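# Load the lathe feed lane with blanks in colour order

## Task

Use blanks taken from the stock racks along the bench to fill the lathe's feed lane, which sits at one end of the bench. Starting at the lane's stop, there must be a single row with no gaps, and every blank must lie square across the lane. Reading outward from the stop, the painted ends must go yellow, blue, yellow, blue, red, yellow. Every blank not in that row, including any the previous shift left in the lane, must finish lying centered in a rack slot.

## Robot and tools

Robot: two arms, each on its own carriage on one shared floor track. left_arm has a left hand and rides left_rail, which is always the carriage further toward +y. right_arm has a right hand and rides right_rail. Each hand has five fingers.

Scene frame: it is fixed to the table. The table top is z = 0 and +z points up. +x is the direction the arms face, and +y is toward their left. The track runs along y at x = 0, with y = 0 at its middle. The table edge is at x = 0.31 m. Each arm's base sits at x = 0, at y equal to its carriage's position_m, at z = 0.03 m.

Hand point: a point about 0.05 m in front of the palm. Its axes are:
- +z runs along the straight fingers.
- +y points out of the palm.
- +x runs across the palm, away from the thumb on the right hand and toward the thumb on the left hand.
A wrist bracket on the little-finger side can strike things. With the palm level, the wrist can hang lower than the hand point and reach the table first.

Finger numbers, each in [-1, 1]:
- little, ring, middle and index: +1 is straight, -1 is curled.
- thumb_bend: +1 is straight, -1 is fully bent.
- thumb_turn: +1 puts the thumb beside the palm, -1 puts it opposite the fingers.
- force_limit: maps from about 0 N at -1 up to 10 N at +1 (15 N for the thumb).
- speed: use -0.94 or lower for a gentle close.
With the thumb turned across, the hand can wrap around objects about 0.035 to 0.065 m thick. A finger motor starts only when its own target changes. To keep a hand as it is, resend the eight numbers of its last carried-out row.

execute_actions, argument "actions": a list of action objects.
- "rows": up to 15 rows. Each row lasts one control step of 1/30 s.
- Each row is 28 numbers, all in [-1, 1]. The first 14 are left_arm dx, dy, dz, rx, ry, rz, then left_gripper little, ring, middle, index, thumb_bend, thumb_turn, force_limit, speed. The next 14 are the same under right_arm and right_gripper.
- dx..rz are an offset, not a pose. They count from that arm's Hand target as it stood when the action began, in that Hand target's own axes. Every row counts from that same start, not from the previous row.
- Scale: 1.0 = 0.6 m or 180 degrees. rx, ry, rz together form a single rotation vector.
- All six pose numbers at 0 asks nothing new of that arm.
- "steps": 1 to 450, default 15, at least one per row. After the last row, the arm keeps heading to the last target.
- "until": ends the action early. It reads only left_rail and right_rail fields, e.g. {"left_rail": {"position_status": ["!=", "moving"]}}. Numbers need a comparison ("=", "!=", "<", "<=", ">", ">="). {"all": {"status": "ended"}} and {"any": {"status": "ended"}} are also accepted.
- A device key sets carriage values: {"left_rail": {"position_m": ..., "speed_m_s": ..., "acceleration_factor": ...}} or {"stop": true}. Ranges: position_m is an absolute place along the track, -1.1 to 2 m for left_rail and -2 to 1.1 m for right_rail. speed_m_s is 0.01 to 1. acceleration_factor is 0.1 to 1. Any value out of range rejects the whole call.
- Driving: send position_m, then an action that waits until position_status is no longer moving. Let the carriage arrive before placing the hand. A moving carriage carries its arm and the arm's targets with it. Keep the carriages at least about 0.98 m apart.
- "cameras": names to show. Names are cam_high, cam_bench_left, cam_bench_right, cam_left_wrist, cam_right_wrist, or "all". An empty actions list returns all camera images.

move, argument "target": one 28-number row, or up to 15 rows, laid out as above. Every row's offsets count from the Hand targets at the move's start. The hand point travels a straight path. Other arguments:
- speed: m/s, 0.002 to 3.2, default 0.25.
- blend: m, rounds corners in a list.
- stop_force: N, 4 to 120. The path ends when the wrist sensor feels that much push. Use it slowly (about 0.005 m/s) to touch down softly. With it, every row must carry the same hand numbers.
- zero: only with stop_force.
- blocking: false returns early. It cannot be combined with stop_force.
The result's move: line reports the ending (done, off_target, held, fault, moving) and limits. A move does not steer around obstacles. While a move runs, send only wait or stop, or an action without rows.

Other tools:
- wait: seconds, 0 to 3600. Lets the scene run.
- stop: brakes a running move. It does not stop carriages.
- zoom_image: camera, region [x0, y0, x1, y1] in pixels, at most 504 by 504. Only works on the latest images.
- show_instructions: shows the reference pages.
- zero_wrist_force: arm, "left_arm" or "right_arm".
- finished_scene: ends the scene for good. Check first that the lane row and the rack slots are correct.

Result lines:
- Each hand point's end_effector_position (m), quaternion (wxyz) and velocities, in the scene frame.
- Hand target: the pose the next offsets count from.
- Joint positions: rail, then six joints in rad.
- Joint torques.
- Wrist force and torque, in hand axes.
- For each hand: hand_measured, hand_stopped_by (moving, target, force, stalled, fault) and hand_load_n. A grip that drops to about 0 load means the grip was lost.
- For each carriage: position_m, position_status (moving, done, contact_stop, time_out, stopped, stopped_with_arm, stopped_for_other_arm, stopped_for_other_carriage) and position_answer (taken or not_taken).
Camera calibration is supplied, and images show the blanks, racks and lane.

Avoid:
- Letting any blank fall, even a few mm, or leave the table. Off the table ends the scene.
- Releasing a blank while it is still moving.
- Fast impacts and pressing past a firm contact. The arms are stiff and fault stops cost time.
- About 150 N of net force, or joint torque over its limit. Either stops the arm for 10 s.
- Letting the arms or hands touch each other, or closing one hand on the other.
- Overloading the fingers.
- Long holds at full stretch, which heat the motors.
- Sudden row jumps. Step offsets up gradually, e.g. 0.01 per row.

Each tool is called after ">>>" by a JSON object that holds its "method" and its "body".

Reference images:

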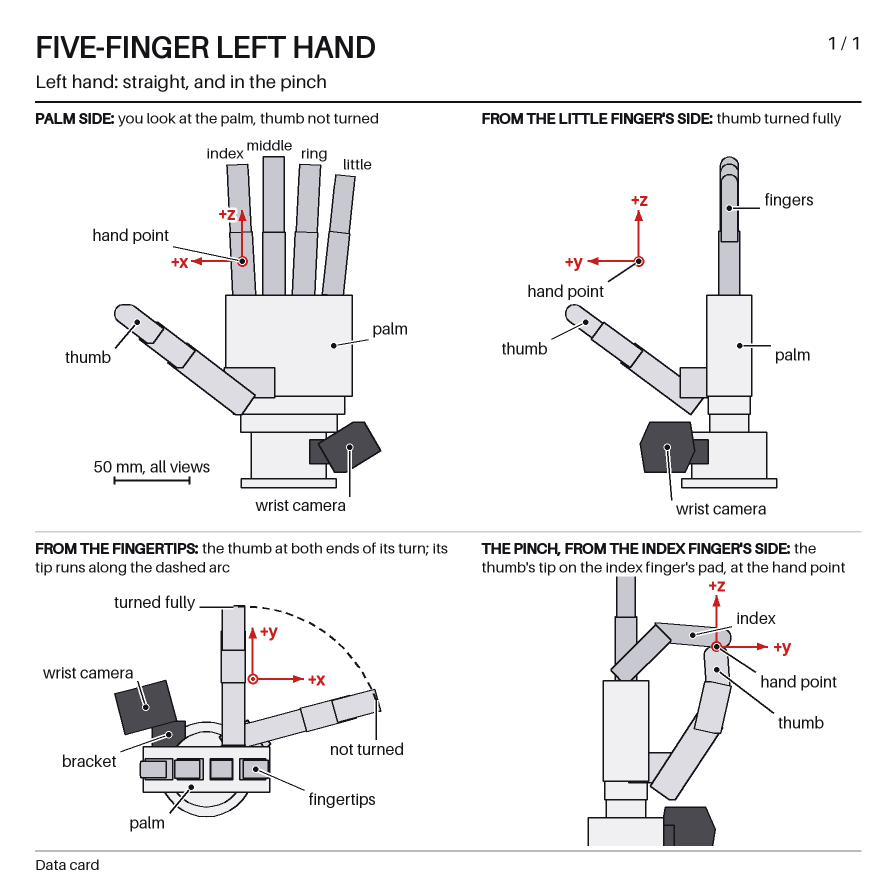

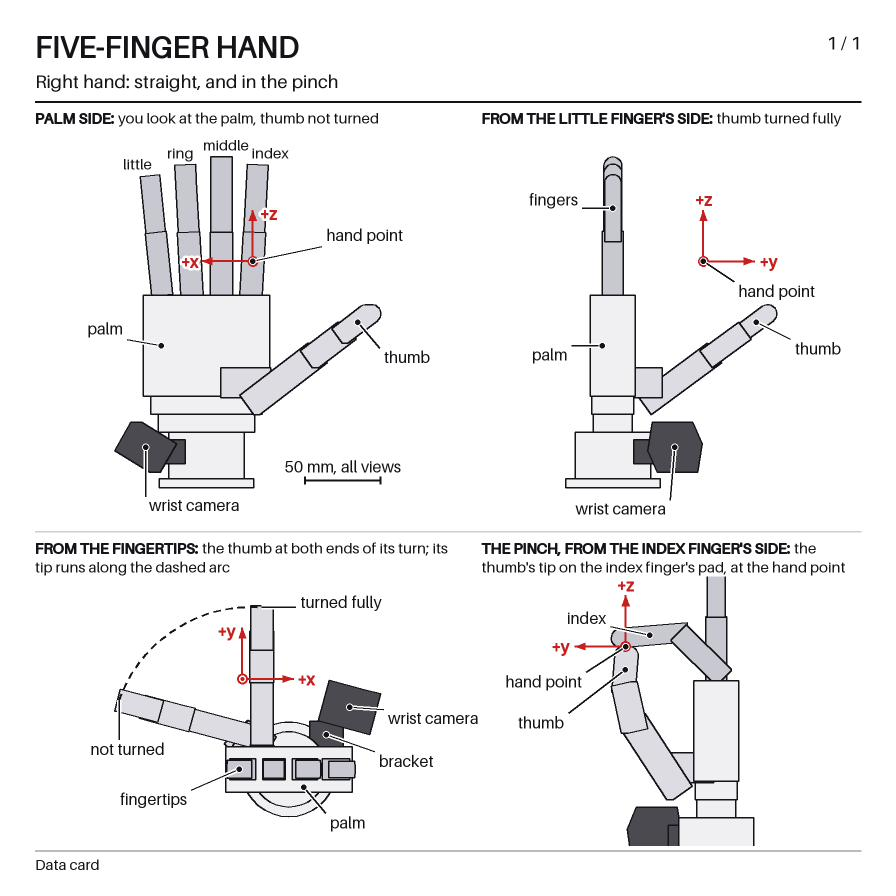

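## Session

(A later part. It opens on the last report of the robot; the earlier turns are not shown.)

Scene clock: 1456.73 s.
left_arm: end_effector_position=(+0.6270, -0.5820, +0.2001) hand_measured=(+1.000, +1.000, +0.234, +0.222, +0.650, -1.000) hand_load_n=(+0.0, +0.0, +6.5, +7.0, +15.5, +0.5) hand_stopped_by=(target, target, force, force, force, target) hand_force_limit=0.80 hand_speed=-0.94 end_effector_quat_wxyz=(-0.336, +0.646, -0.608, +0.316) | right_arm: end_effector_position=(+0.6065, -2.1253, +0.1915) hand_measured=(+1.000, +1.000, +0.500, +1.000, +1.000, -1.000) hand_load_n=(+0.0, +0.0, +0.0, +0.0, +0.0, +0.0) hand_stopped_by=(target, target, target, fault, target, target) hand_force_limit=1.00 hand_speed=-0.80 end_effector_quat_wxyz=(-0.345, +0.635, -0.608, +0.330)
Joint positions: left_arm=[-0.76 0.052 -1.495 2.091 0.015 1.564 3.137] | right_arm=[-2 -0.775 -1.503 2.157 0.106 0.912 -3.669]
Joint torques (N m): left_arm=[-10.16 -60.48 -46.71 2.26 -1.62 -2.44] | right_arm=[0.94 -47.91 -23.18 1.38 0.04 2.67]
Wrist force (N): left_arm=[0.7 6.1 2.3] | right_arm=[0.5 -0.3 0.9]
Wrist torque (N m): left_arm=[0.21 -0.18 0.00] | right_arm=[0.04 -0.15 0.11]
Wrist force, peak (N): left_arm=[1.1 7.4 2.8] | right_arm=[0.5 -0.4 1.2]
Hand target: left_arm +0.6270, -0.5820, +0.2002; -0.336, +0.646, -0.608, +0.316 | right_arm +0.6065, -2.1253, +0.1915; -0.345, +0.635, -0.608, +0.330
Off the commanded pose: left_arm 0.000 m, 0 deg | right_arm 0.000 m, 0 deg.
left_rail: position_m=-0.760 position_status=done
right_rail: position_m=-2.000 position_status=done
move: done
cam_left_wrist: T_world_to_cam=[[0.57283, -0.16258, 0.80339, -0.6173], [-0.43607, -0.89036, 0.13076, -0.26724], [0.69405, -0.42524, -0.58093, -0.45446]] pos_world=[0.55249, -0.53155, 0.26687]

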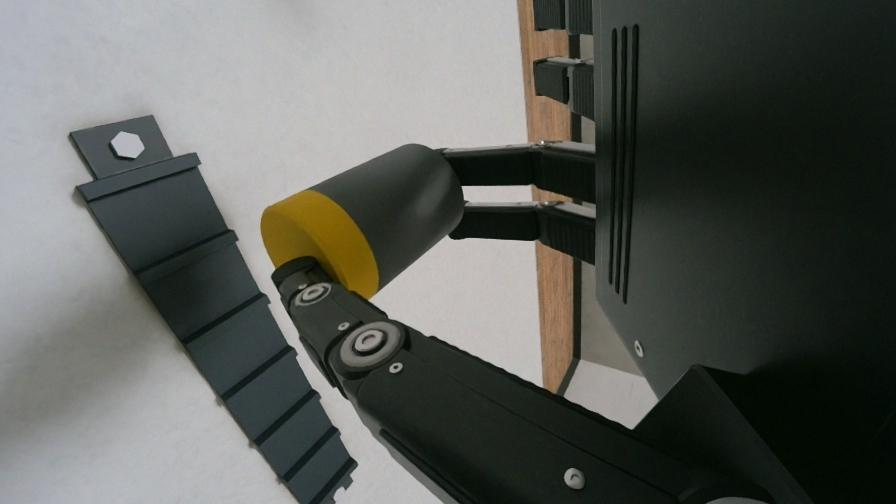

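>>> {"method": "execute_actions", "body": {"actions": [{"left_rail":{"position_m":1.91,"acceleration_factor":0.6},"steps":270,"until":{"left_rail":{"position_status":["!=","moving"]}}},{"steps":10}], "cameras": ["cam_left_wrist","cam_bench_left"]}}

>>> {"method": "zoom_image", "body": {"camera": "cam_left_wrist", "region": [100, 0, 500, 350]}}

Scene clock: 1464.60 s.
left_arm: end_effector_position=(+0.6270, +2.0880, +0.2002) hand_measured=(+1.000, +1.000, +0.234, +0.222, +0.650, -1.000) hand_load_n=(+0.0, -0.5, +6.5, +7.0, +15.5, +0.0) hand_stopped_by=(target, target, force, force, force, target) hand_force_limit=0.80 hand_speed=-0.94 end_effector_quat_wxyz=(-0.336, +0.646, -0.608, +0.316) | right_arm: end_effector_position=(+0.6065, -2.1253, +0.1915) hand_measured=(+1.000, +1.000, +0.500, +1.000, +1.000, -1.000) hand_load_n=(+0.0, +0.0, +0.0, +0.0, +0.0, +0.0) hand_stopped_by=(target, target, target, fault, target, target) hand_force_limit=1.00 hand_speed=-0.80 end_effector_quat_wxyz=(-0.345, +0.635, -0.608, +0.330)
Joint positions: left_arm=[1.91 0.052 -1.495 2.091 0.015 1.563 3.137] | right_arm=[-2 -0.775 -1.503 2.157 0.106 0.912 -3.669]
Joint torques (N m): left_arm=[-9.73 -46.81 -40.1 0.39 0.05 -0.24] | right_arm=[5.7 -46.02 -23.22 1.17 0.25 2.67]
Wrist force (N): left_arm=[0.8 6.2 2.1] | right_arm=[0.5 -0.1 1.0]
Wrist torque (N m): left_arm=[0.24 -0.21 0.01] | right_arm=[0.07 -0.15 0.12]
Wrist force, peak (N): left_arm=[3.6 6.4 2.5] | right_arm=[0.4 0.0 1.3]
Hand target: left_arm +0.6270, +2.0880, +0.2002; -0.336, +0.646, -0.608, +0.316 | right_arm +0.6065, -2.1253, +0.1915; -0.345, +0.635, -0.608, +0.330
Off the commanded pose: left_arm 0.000 m, 0 deg | right_arm 0.000 m, 0 deg.
left_rail: position_m=1.910 position_status=done
right_rail: position_m=-2.000 position_status=done
cam_left_wrist: T_world_to_cam=[[0.57281, -0.16263, 0.80339, -0.18317], [-0.43611, -0.89035, 0.1307, 2.11003], [0.69405, -0.42524, -0.58093, 0.68098]] pos_world=[0.55249, 2.13845, 0.26697]
Images, in order (width x height): cam_bench_left 896x504, cam_left_wrist 896x504.

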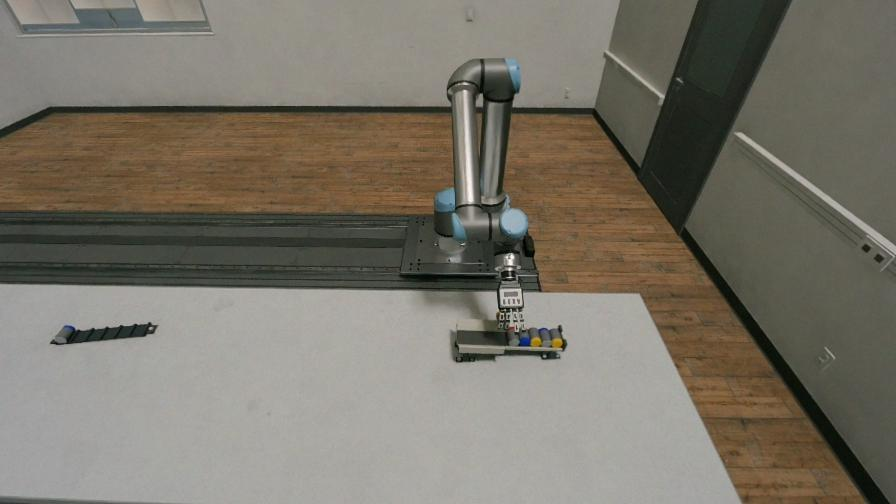

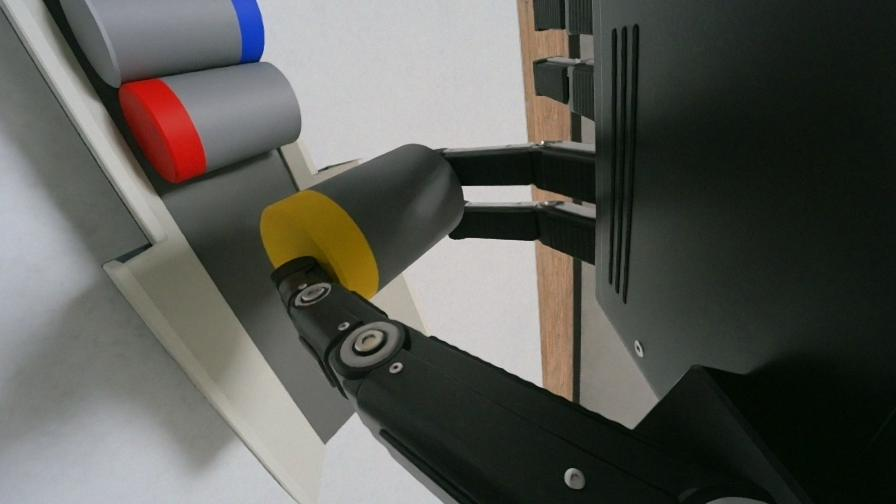

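Scaled by 1.260 from the camera's image (finer frame: 1280x720).

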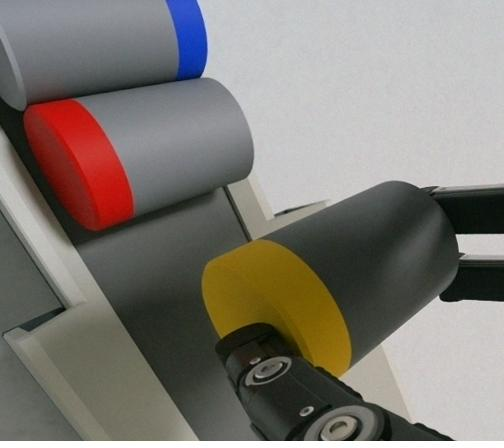

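>>> {"method": "move", "body": {"target": [0.0017,0.0956,0.0669,0,0,0,1,1,-0.1,-0.1,0.3,-1,0.8,-0.94,0,0,0,0,0,0,1,1,0.5,1,1,-1,1,-0.8], "speed": 0.1, "stop_force": 10, "cameras": ["cam_left_wrist","cam_bench_left"]}}

>>> {"method": "zoom_image", "body": {"camera": "cam_left_wrist", "region": [100, 0, 550, 400]}}

Scene clock: 1480.77 s.
left_arm: end_effector_position=(+0.6270, +2.0870, +0.1302) hand_measured=(+1.000, +1.000, +0.234, +0.222, +0.650, -1.000) hand_load_n=(+0.0, +0.0, +6.5, +7.0, +15.5, +0.5) hand_stopped_by=(target, target, force, force, force, target) hand_force_limit=0.80 hand_speed=-0.94 end_effector_quat_wxyz=(-0.336, +0.646, -0.608, +0.316) | right_arm: end_effector_position=(+0.6065, -2.1253, +0.1915) hand_measured=(+1.000, +1.000, +0.500, +1.000, +1.000, -1.000) hand_load_n=(+0.0, +0.5, +0.0, +0.0, +0.0, +0.0) hand_stopped_by=(target, target, target, fault, target, target) hand_force_limit=1.00 hand_speed=-0.80 end_effector_quat_wxyz=(-0.345, +0.635, -0.608, +0.330)
Joint positions: left_arm=[1.91 0.05 -1.412 2.151 -0.128 1.562 3.135] | right_arm=[-2 -0.775 -1.503 2.157 0.106 0.912 -3.669]
Joint torques (N m): left_arm=[-10.06 -39.2 -23.59 -1.51 -1.51 -2.59] | right_arm=[2.54 -47.8 -23.79 0.76 0.04 2.81]
Wrist force (N): left_arm=[0.5 6.1 2.2] | right_arm=[0.4 -0.2 1.0]
Wrist torque (N m): left_arm=[0.13 -0.10 -0.03] | right_arm=[0.06 -0.15 0.12]
Wrist force, peak (N): left_arm=[0.4 7.4 2.8] | right_arm=[0.8 -0.3 1.0]
Hand target: left_arm +0.6270, +2.0870, +0.1302; -0.336, +0.646, -0.608, +0.316 | right_arm +0.6065, -2.1253, +0.1915; -0.345, +0.635, -0.608, +0.330
Off the commanded pose: left_arm 0.000 m, 0 deg | right_arm 0.000 m, 0 deg.
left_rail: position_m=1.910 position_status=done
right_rail: position_m=-2.000 position_status=done
move: done
cam_left_wrist: T_world_to_cam=[[0.57283, -0.16258, 0.80339, -0.12723], [-0.43607, -0.89036, 0.13076, 2.11828], [0.69405, -0.42524, -0.58093, 0.63989]] pos_world=[0.55249, 2.13745, 0.19697]
Images, in order (width x height): cam_bench_left 896x504, cam_left_wrist 896x504.

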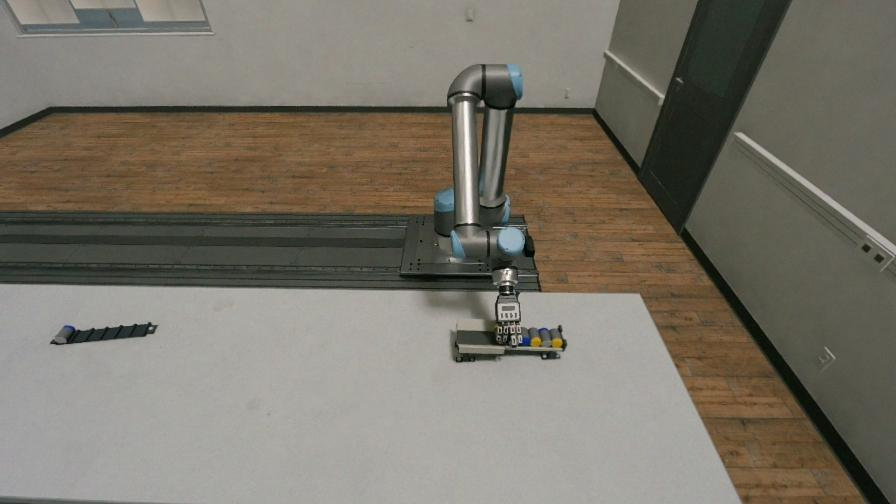

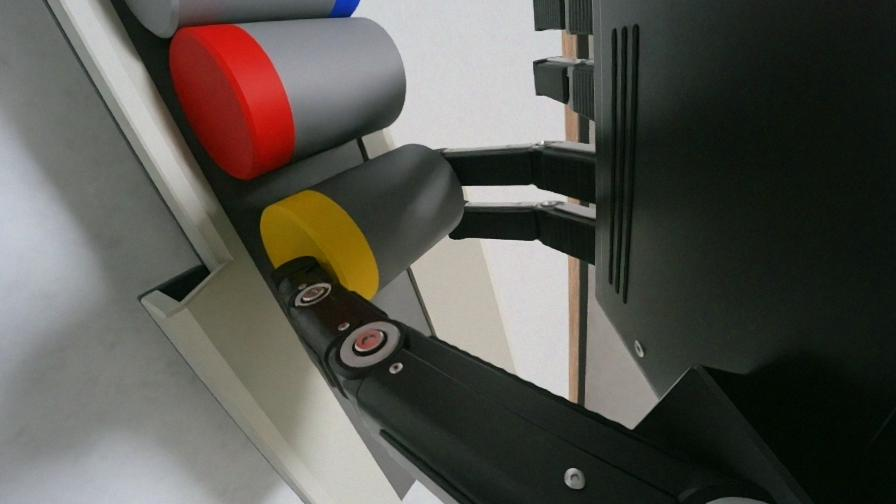

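Scaled by 1.120 from the camera's image (finer frame: 1280x720).

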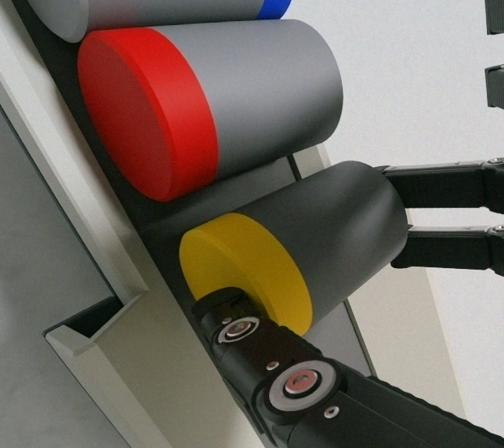

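>>> {"method": "move", "body": {"target": [0,0.0273,0.0191,0,0,0,1,1,-0.1,-0.1,0.3,-1,0.8,-0.94,0,0,0,0,0,0,1,1,0.5,1,1,-1,1,-0.8], "speed": 0.006, "stop_force": 4, "cameras": ["cam_left_wrist"]}}

>>> {"method": "zoom_image", "body": {"camera": "cam_left_wrist", "region": [100, 0, 550, 400]}}

Scene clock: 1493.80 s.
left_arm: end_effector_position=(+0.6270, +2.0870, +0.1191) hand_measured=(+1.000, +1.000, +0.234, +0.222, +0.650, -1.000) hand_load_n=(+0.0, +0.0, +7.5, +7.5, +15.0, +0.0) hand_stopped_by=(target, target, force, force, force, target) hand_force_limit=0.80 hand_speed=-0.94 end_effector_quat_wxyz=(-0.336, +0.646, -0.608, +0.316) | right_arm: end_effector_position=(+0.6065, -2.1253, +0.1915) hand_measured=(+1.000, +1.000, +0.500, +1.000, +1.000, -1.000) hand_load_n=(+0.0, +0.0, +0.0, +0.0, +0.0, +0.0) hand_stopped_by=(target, target, target, fault, target, target) hand_force_limit=1.00 hand_speed=-0.80 end_effector_quat_wxyz=(-0.345, +0.635, -0.608, +0.330)
Joint positions: left_arm=[1.91 0.05 -1.398 2.159 -0.151 1.562 3.135] | right_arm=[-2 -0.775 -1.503 2.157 0.106 0.912 -3.669]
Joint torques (N m): left_arm=[-8.17 -63.41 -41.01 2.64 -0.93 -1.93] | right_arm=[6.7 -46.82 -22.45 1.16 -0.36 3.13]
Wrist force (N): left_arm=[0.8 2.8 -0.6] | right_arm=[0.6 -0.3 1.0]
Wrist torque (N m): left_arm=[0.10 -0.18 0.02] | right_arm=[0.04 -0.17 0.12]
Wrist force, peak (N): left_arm=[0.7 6.6 2.4] | right_arm=[0.7 -0.5 1.1]
Hand target: left_arm +0.6270, +2.0870, +0.1191; -0.336, +0.646, -0.608, +0.316 (not the last commanded pose) | right_arm +0.6065, -2.1253, +0.1915; -0.345, +0.635, -0.608, +0.330
Off the commanded pose: left_arm 0.009 m, 0 deg | right_arm 0.000 m, 0 deg.
left_rail: position_m=1.910 position_status=done
right_rail: position_m=-2.000 position_status=done
move: contact (left_arm)
cam_left_wrist: T_world_to_cam=[[0.57283, -0.16258, 0.80339, -0.11831], [-0.43607, -0.89036, 0.13076, 2.11973], [0.69405, -0.42524, -0.58093, 0.63344]] pos_world=[0.55249, 2.13745, 0.18587]

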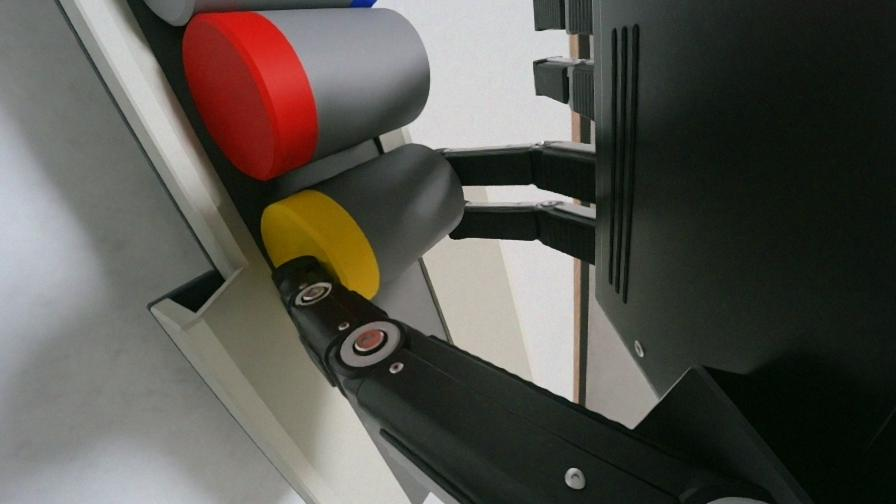

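Scaled by 1.120 from the camera's image (finer frame: 1280x720).

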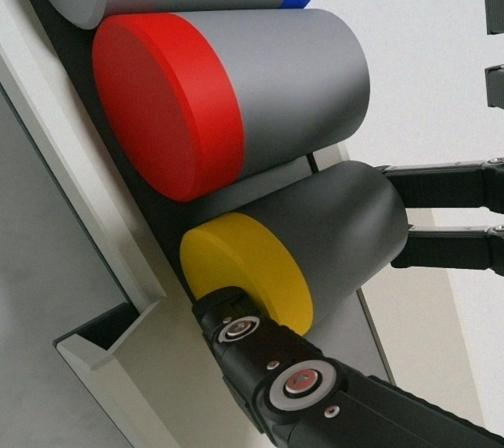

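>>> {"method": "move", "body": {"target": [[0,0,0,0,0,0,1,1,0.33,0.33,0.74,-1,0.8,-0.8,0,0,0,0,0,0,1,1,0.5,1,1,-1,1,-0.8],[0,-0.0478,-0.0335,0,0,0,1,1,0.33,0.33,0.74,-1,0.8,-0.8,0,0,0,0,0,0,1,1,0.5,1,1,-1,1,-0.8]], "speed": [0.005,0.05], "cameras": ["cam_left_wrist","cam_bench_left"]}}

>>> {"method": "zoom_image", "body": {"camera": "cam_left_wrist", "region": [100, 0, 550, 400]}}

Scene clock: 1500.97 s.
left_arm: end_effector_position=(+0.6270, +2.0869, +0.1540) hand_measured=(+1.000, +1.000, +0.330, +0.330, +0.740, -1.000) hand_load_n=(+0.0, +0.0, +0.0, +0.0, +0.0, +0.0) hand_stopped_by=(target, target, target, target, target, target) hand_force_limit=0.80 hand_speed=-0.80 end_effector_quat_wxyz=(-0.336, +0.646, -0.608, +0.316) | right_arm: end_effector_position=(+0.6065, -2.1253, +0.1915) hand_measured=(+1.000, +1.000, +0.500, +1.000, +1.000, -1.000) hand_load_n=(+0.0, -0.5, +0.0, +0.0, +0.0, +0.0) hand_stopped_by=(target, target, target, fault, target, target) hand_force_limit=1.00 hand_speed=-0.80 end_effector_quat_wxyz=(-0.345, +0.635, -0.608, +0.330)
Joint positions: left_arm=[1.91 0.05 -1.443 2.132 -0.079 1.562 3.135] | right_arm=[-2 -0.775 -1.503 2.157 0.106 0.912 -3.669]
Joint torques (N m): left_arm=[-8.72 -56.83 -41.25 2.48 -1 -1.83] | right_arm=[0.89 -46.25 -23.39 1.12 -0.45 2.78]
Wrist force (N): left_arm=[0.6 1.1 -0.7] | right_arm=[0.6 -0.3 0.9]
Wrist torque (N m): left_arm=[0.13 -0.12 0.03] | right_arm=[0.05 -0.18 0.12]
Wrist force, peak (N): left_arm=[0.5 4.8 1.2] | right_arm=[0.7 -0.4 1.2]
Hand target: left_arm +0.6270, +2.0869, +0.1541; -0.336, +0.646, -0.608, +0.316 | right_arm +0.6065, -2.1253, +0.1915; -0.345, +0.635, -0.608, +0.330
Off the commanded pose: left_arm 0.000 m, 0 deg | right_arm 0.000 m, 0 deg.
left_rail: position_m=1.910 position_status=done
right_rail: position_m=-2.000 position_status=done
move: done
cam_left_wrist: T_world_to_cam=[[0.5728, -0.16265, 0.8034, -0.14618], [-0.43612, -0.89035, 0.13069, 2.11518], [0.69405, -0.42524, -0.58093, 0.65372]] pos_world=[0.55249, 2.13745, 0.22077]
Images, in order (width x height): cam_bench_left 896x504, cam_left_wrist 896x504.

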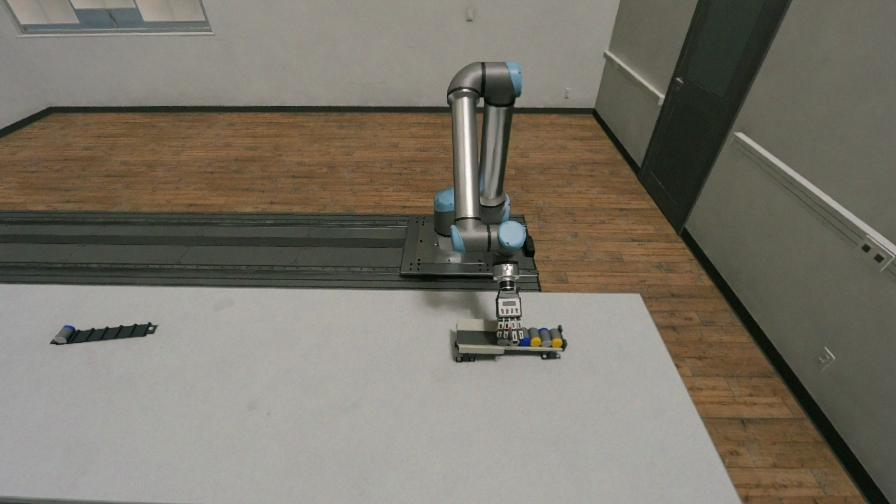

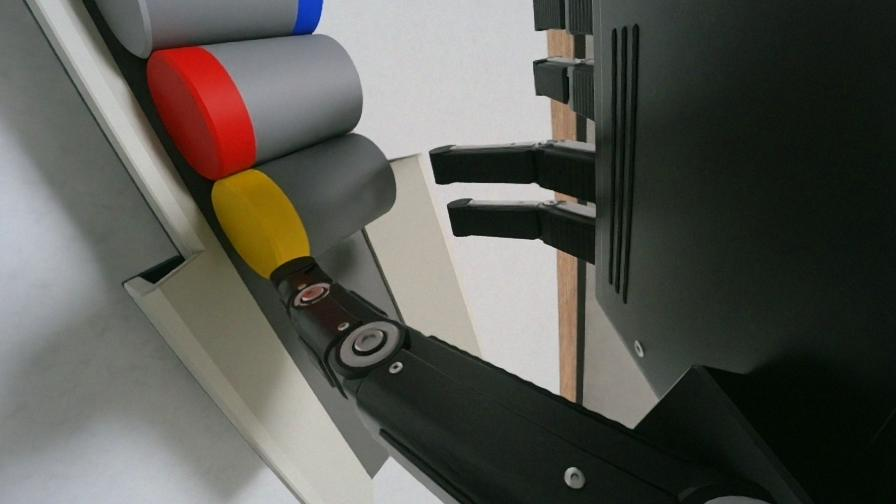

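Scaled by 1.120 from the camera's image (finer frame: 1280x720).

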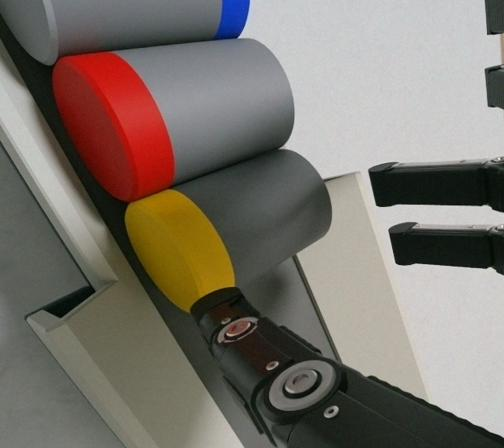

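>>> {"method": "move", "body": {"target": [0,-0.1092,-0.0765,0,0,0,1,1,0.5,0.5,1,-1,0.8,-0.8,0,0,0,0,0,0,1,1,0.5,1,1,-1,1,-0.8], "speed": 0.12, "cameras": ["cam_left_wrist","cam_bench_left","cam_bench_right","cam_high"]}}

>>> {"method": "zoom_image", "body": {"camera": "cam_left_wrist", "region": [0, 0, 450, 350]}}

>>> {"method": "zoom_image", "body": {"camera": "cam_bench_left", "region": [440, 300, 590, 380]}}

>>> {"method": "zoom_image", "body": {"camera": "cam_bench_right", "region": [370, 360, 530, 430]}}

Scene clock: 1515.50 s.
left_arm: end_effector_position=(+0.6270, +2.0869, +0.2340) hand_measured=(+1.000, +1.000, +0.500, +0.500, +1.000, -1.000) hand_load_n=(+0.0, +0.0, +0.0, +0.0, +0.0, +0.0) hand_stopped_by=(target, target, target, target, target, target) hand_force_limit=0.80 hand_speed=-0.80 end_effector_quat_wxyz=(-0.336, +0.646, -0.608, +0.316) | right_arm: end_effector_position=(+0.6065, -2.1253, +0.1915) hand_measured=(+1.000, +1.000, +0.500, +1.000, +1.000, -1.000) hand_load_n=(+0.0, +0.0, +0.0, +0.0, +0.0, +0.0) hand_stopped_by=(target, target, target, fault, target, target) hand_force_limit=1.00 hand_speed=-0.80 end_effector_quat_wxyz=(-0.345, +0.635, -0.608, +0.330)
Joint positions: left_arm=[1.91 0.05 -1.529 2.058 0.083 1.562 3.135] | right_arm=[-2 -0.775 -1.503 2.157 0.106 0.912 -3.669]
Joint torques (N m): left_arm=[5.62 -53.9 -44.29 2.55 -1.13 -1.68] | right_arm=[4.55 -47.88 -23.69 0.97 -0.55 2.23]
Wrist force (N): left_arm=[1.3 1.9 -1.2] | right_arm=[0.6 -0.1 0.7]
Wrist torque (N m): left_arm=[0.28 -0.26 0.08] | right_arm=[0.08 -0.16 0.13]
Wrist force, peak (N): left_arm=[1.3 1.9 -1.2] | right_arm=[0.7 -0.3 1.1]
Hand target: left_arm +0.6270, +2.0869, +0.2341; -0.336, +0.646, -0.608, +0.316 | right_arm +0.6065, -2.1253, +0.1915; -0.345, +0.635, -0.608, +0.330
Off the commanded pose: left_arm 0.000 m, 0 deg | right_arm 0.000 m, 0 deg.
left_rail: position_m=1.910 position_status=done
right_rail: position_m=-2.000 position_status=done
move: done
cam_left_wrist: T_world_to_cam=[[0.57283, -0.16258, 0.80339, -0.21062], [-0.43607, -0.89036, 0.13076, 2.1047], [0.69405, -0.42524, -0.58093, 0.70019]] pos_world=[0.55249, 2.13745, 0.30077]
Images, in order (width x height): cam_high 896x504, cam_bench_left 896x504, cam_bench_right 896x504, cam_left_wrist 896x504.

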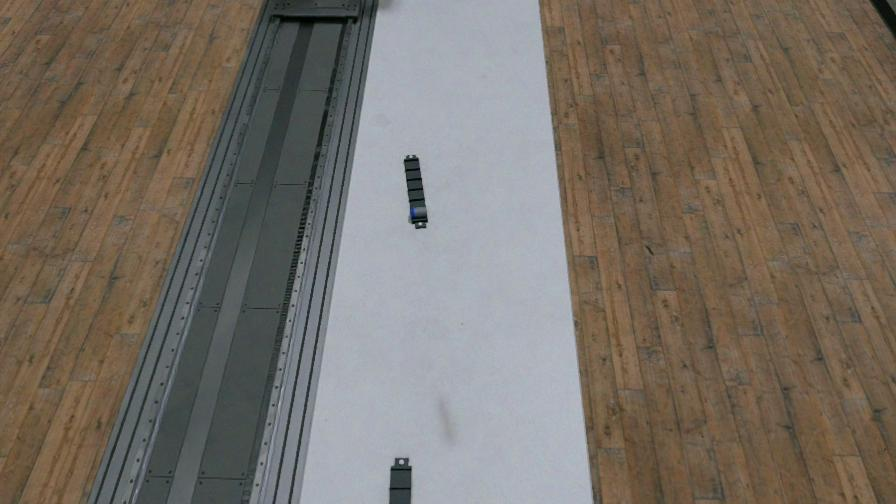

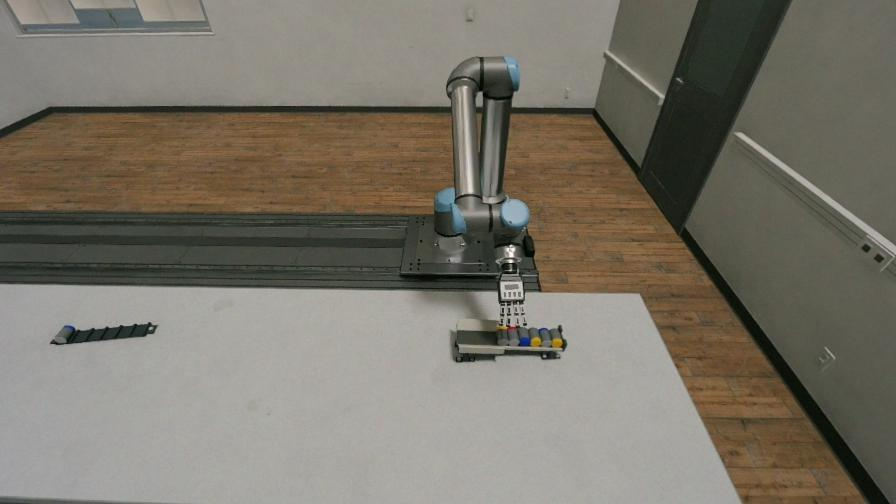

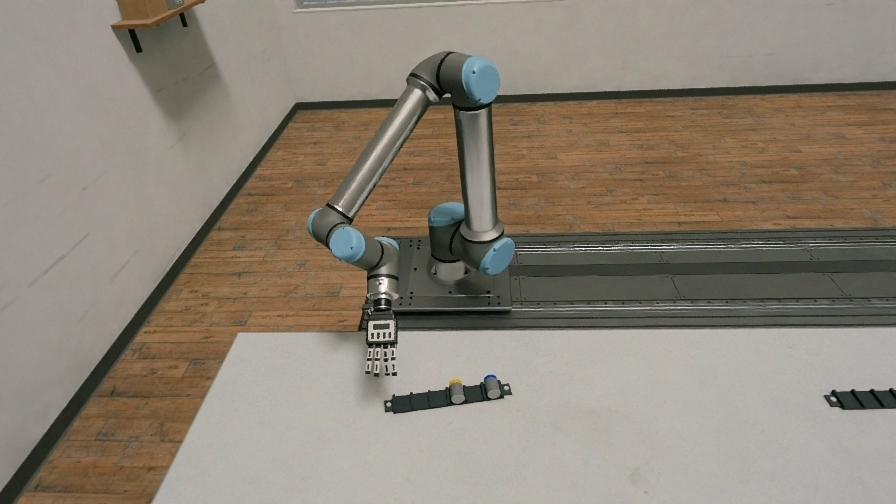

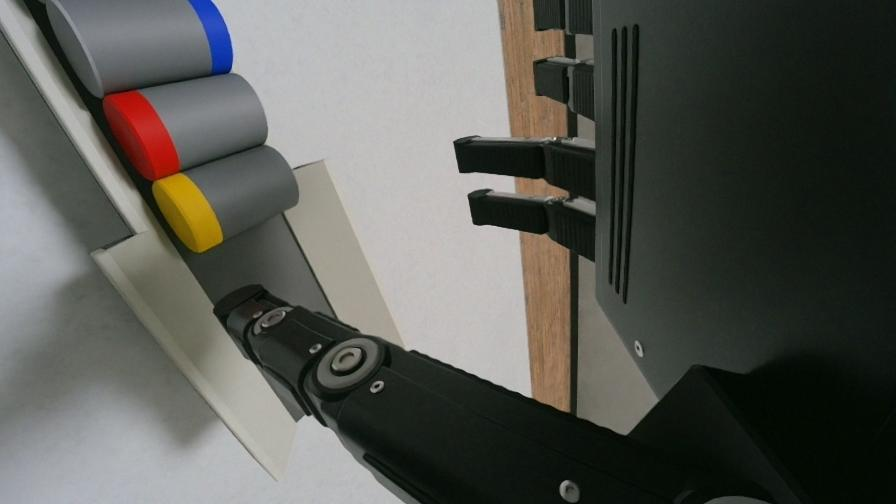

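Scaled by 1.120 from the camera's image (finer frame: 1280x720).

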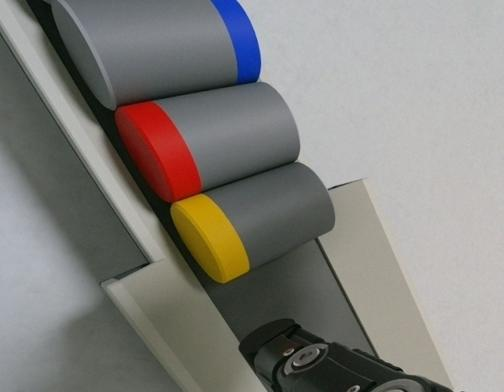

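Scaled by 3.360 from the camera's image (finer frame: 1280x720).

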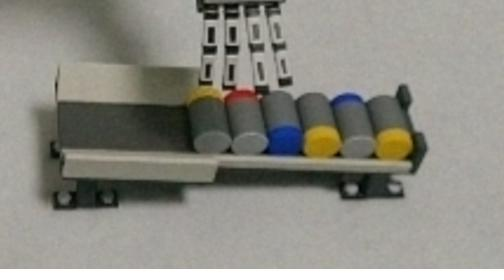

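Scaled by 3.150 from the camera's image (finer frame: 1280x720).

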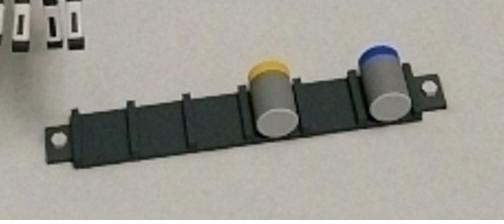

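>>> {"method": "execute_actions", "body": {"actions": [], "cameras": ["cam_right_wrist"]}}

>>> {"method": "zoom_image", "body": {"camera": "cam_bench_left", "region": [40, 310, 170, 355]}}

Scene clock: 1521.60 s.
left_arm: end_effector_position=(+0.6270, +2.0869, +0.2341) hand_measured=(+1.000, +1.000, +0.500, +0.500, +1.000, -1.000) hand_load_n=(+0.0, +0.0, +0.0, +0.0, +0.0, +0.0) hand_stopped_by=(target, target, target, target, target, target) hand_force_limit=0.80 hand_speed=-0.80 end_effector_quat_wxyz=(-0.336, +0.646, -0.608, +0.316) | right_arm: end_effector_position=(+0.6065, -2.1253, +0.1915) hand_measured=(+1.000, +1.000, +0.500, +1.000, +1.000, -1.000) hand_load_n=(+0.0, -0.5, +0.0, +0.0, +0.0, +0.0) hand_stopped_by=(target, target, target, fault, target, target) hand_force_limit=1.00 hand_speed=-0.80 end_effector_quat_wxyz=(-0.345, +0.635, -0.608, +0.330)
Joint positions: left_arm=[1.91 0.05 -1.529 2.057 0.083 1.562 3.135] | right_arm=[-2 -0.775 -1.503 2.157 0.106 0.912 -3.669]
Joint velocities: within noise
Joint torques (N m): left_arm=[-11.99 -54.94 -44.69 3.04 -1.25 -2.23] | right_arm=[3.26 -47.41 -23.77 0.84 -0.44 2.64]
Wrist force (N): left_arm=[1.1 1.3 -1.4] | right_arm=[0.5 -0.3 0.8]
Wrist torque (N m): left_arm=[0.20 -0.24 0.09] | right_arm=[0.04 -0.14 0.11]
Wrist force, peak (N): left_arm=[1.2 1.8 -1.3] | right_arm=[0.7 -0.3 1.2]
Hand target: left_arm +0.6270, +2.0869, +0.2341; -0.336, +0.646, -0.608, +0.316 | right_arm +0.6065, -2.1253, +0.1915; -0.345, +0.635, -0.608, +0.330
Off the commanded pose: left_arm 0.000 m, 0 deg | right_arm 0.000 m, 0 deg.
left_rail: position_m=1.910 position_status=done
right_rail: position_m=-2.000 position_status=done
camera_calibration:
cam_right_wrist: T_world_to_cam=[[-0.48433, -0.29335, -0.82424, -0.16986], [-0.57298, 0.81831, 0.04545, 2.08591], [0.66115, 0.49429, -0.56442, 0.87094]] pos_world=[0.53709, -2.18724, 0.25676]
Images, in order (width x height): cam_right_wrist 896x504.

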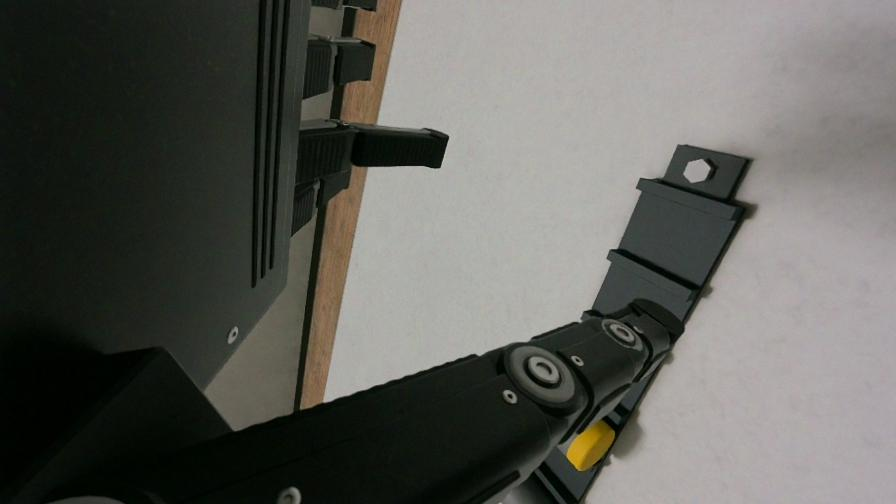

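This scene's latest camera images include none from cam_bench_left. They are from: cam_right_wrist. cam_bench_left's image comes with the result of a call that names it in "cameras".

>>> {"method": "execute_actions", "body": {"actions": [{"right_rail":{"position_m":-1.8,"acceleration_factor":0.5},"steps":150,"until":{"right_rail":{"position_status":["!=","moving"]}}},{"steps":10}], "cameras": ["cam_right_wrist","cam_high","cam_bench_left","cam_bench_right"]}}

>>> {"method": "zoom_image", "body": {"camera": "cam_high", "region": [370, 140, 470, 240]}}

>>> {"method": "zoom_image", "body": {"camera": "cam_bench_left", "region": [40, 310, 170, 355]}}

>>> {"method": "zoom_image", "body": {"camera": "cam_right_wrist", "region": [400, 50, 896, 504]}}

Scene clock: 1532.57 s.
left_arm: end_effector_position=(+0.6270, +2.0869, +0.2341) hand_measured=(+1.000, +1.000, +0.500, +0.500, +1.000, -1.000) hand_load_n=(+0.0, +0.0, +0.0, -0.5, +0.0, +0.5) hand_stopped_by=(target, target, target, target, target, target) hand_force_limit=0.80 hand_speed=-0.80 end_effector_quat_wxyz=(-0.336, +0.646, -0.608, +0.316) | right_arm: end_effector_position=(+0.6064, -1.9253, +0.1915) hand_measured=(+1.000, +1.000, +0.500, +1.000, +1.000, -1.000) hand_load_n=(+0.0, -0.5, +0.0, +0.0, +0.0, +0.0) hand_stopped_by=(target, target, target, fault, target, target) hand_force_limit=1.00 hand_speed=-0.80 end_effector_quat_wxyz=(-0.345, +0.635, -0.608, +0.330)
Joint positions: left_arm=[1.91 0.05 -1.529 2.057 0.083 1.562 3.135] | right_arm=[-1.8 -0.775 -1.503 2.157 0.106 0.912 -3.669]
Joint torques (N m): left_arm=[-11.4 -54.46 -44.34 3.02 -1.26 -2.21] | right_arm=[3.53 -45.65 -35.55 0.84 -0.54 3.04]
Wrist force (N): left_arm=[0.5 1.2 -1.3] | right_arm=[0.6 -0.5 1.0]
Wrist torque (N m): left_arm=[0.19 -0.15 0.05] | right_arm=[0.01 -0.18 0.12]
Wrist force, peak (N): left_arm=[1.1 1.9 -1.4] | right_arm=[1.9 -0.3 0.8]
Hand target: left_arm +0.6270, +2.0869, +0.2341; -0.336, +0.646, -0.608, +0.316 | right_arm +0.6065, -1.9253, +0.1915; -0.345, +0.635, -0.608, +0.330
Off the commanded pose: left_arm 0.000 m, 0 deg | right_arm 0.000 m, 0 deg.
left_rail: position_m=1.910 position_status=done
right_rail: position_m=-1.800 position_status=done
cam_right_wrist: T_world_to_cam=[[-0.48436, -0.29337, -0.82421, -0.11123], [-0.57302, 0.81828, 0.04549, 1.9222], [0.66109, 0.49432, -0.56445, 0.77219]] pos_world=[0.53709, -1.98724, 0.25676]
Images, in order (width x height): cam_high 896x504, cam_bench_left 896x504, cam_bench_right 896x504, cam_right_wrist 896x504.

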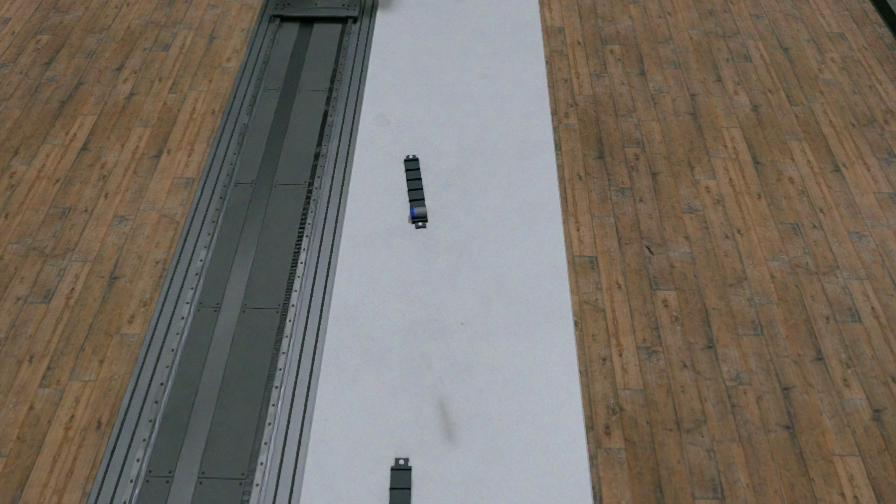

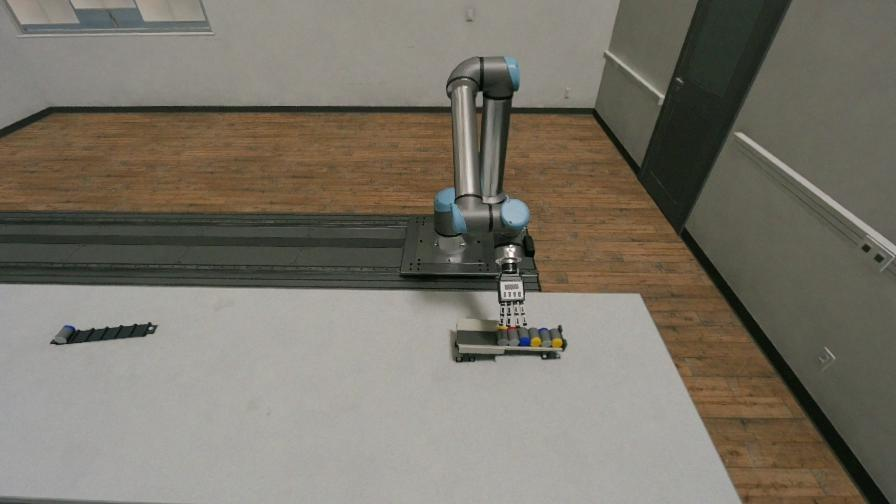

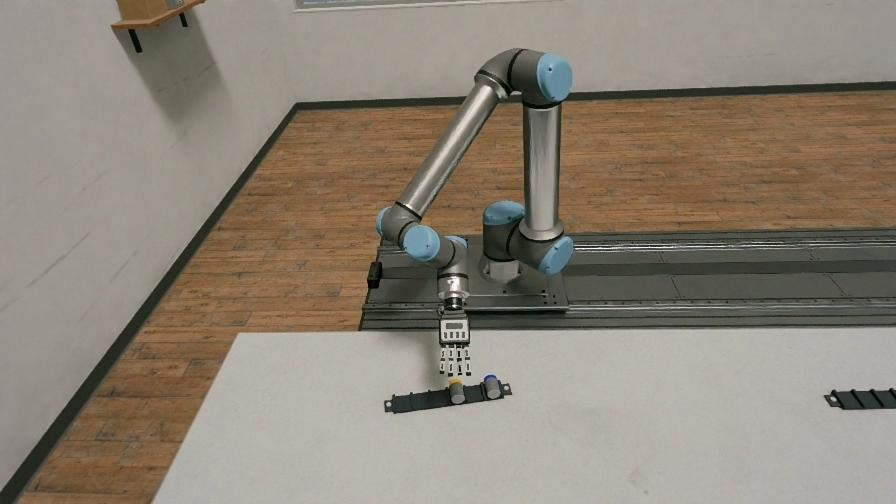

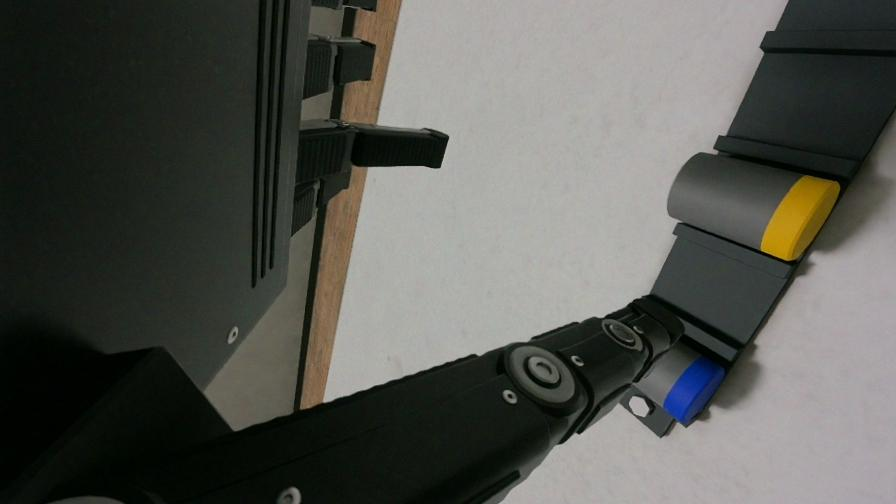

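Scaled by 5.040 from the camera's image (finer frame: 1280x720).

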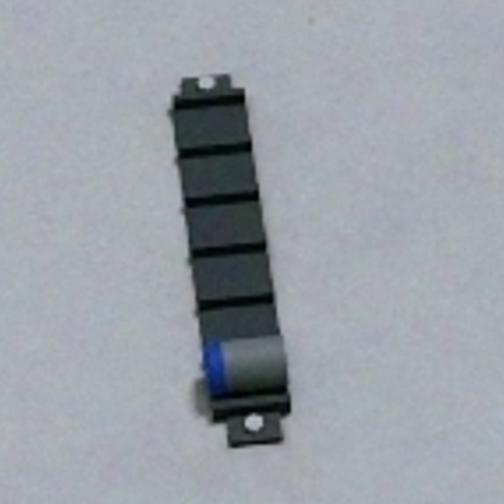

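Scaled by 3.877 from the camera's image (finer frame: 1280x720).

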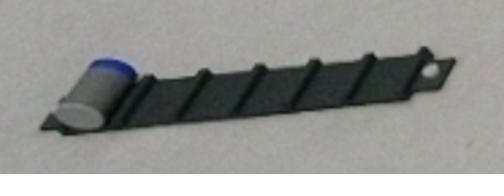

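Scaled by 1.016 from the camera's image (finer frame: 1280x720).

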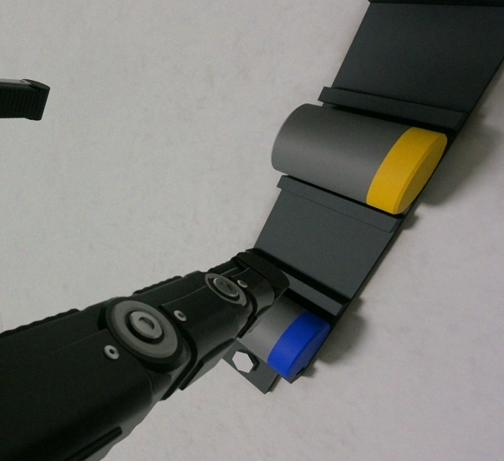

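>>> {"method": "finished_scene", "body": {}}

The scene is finished: the task was done.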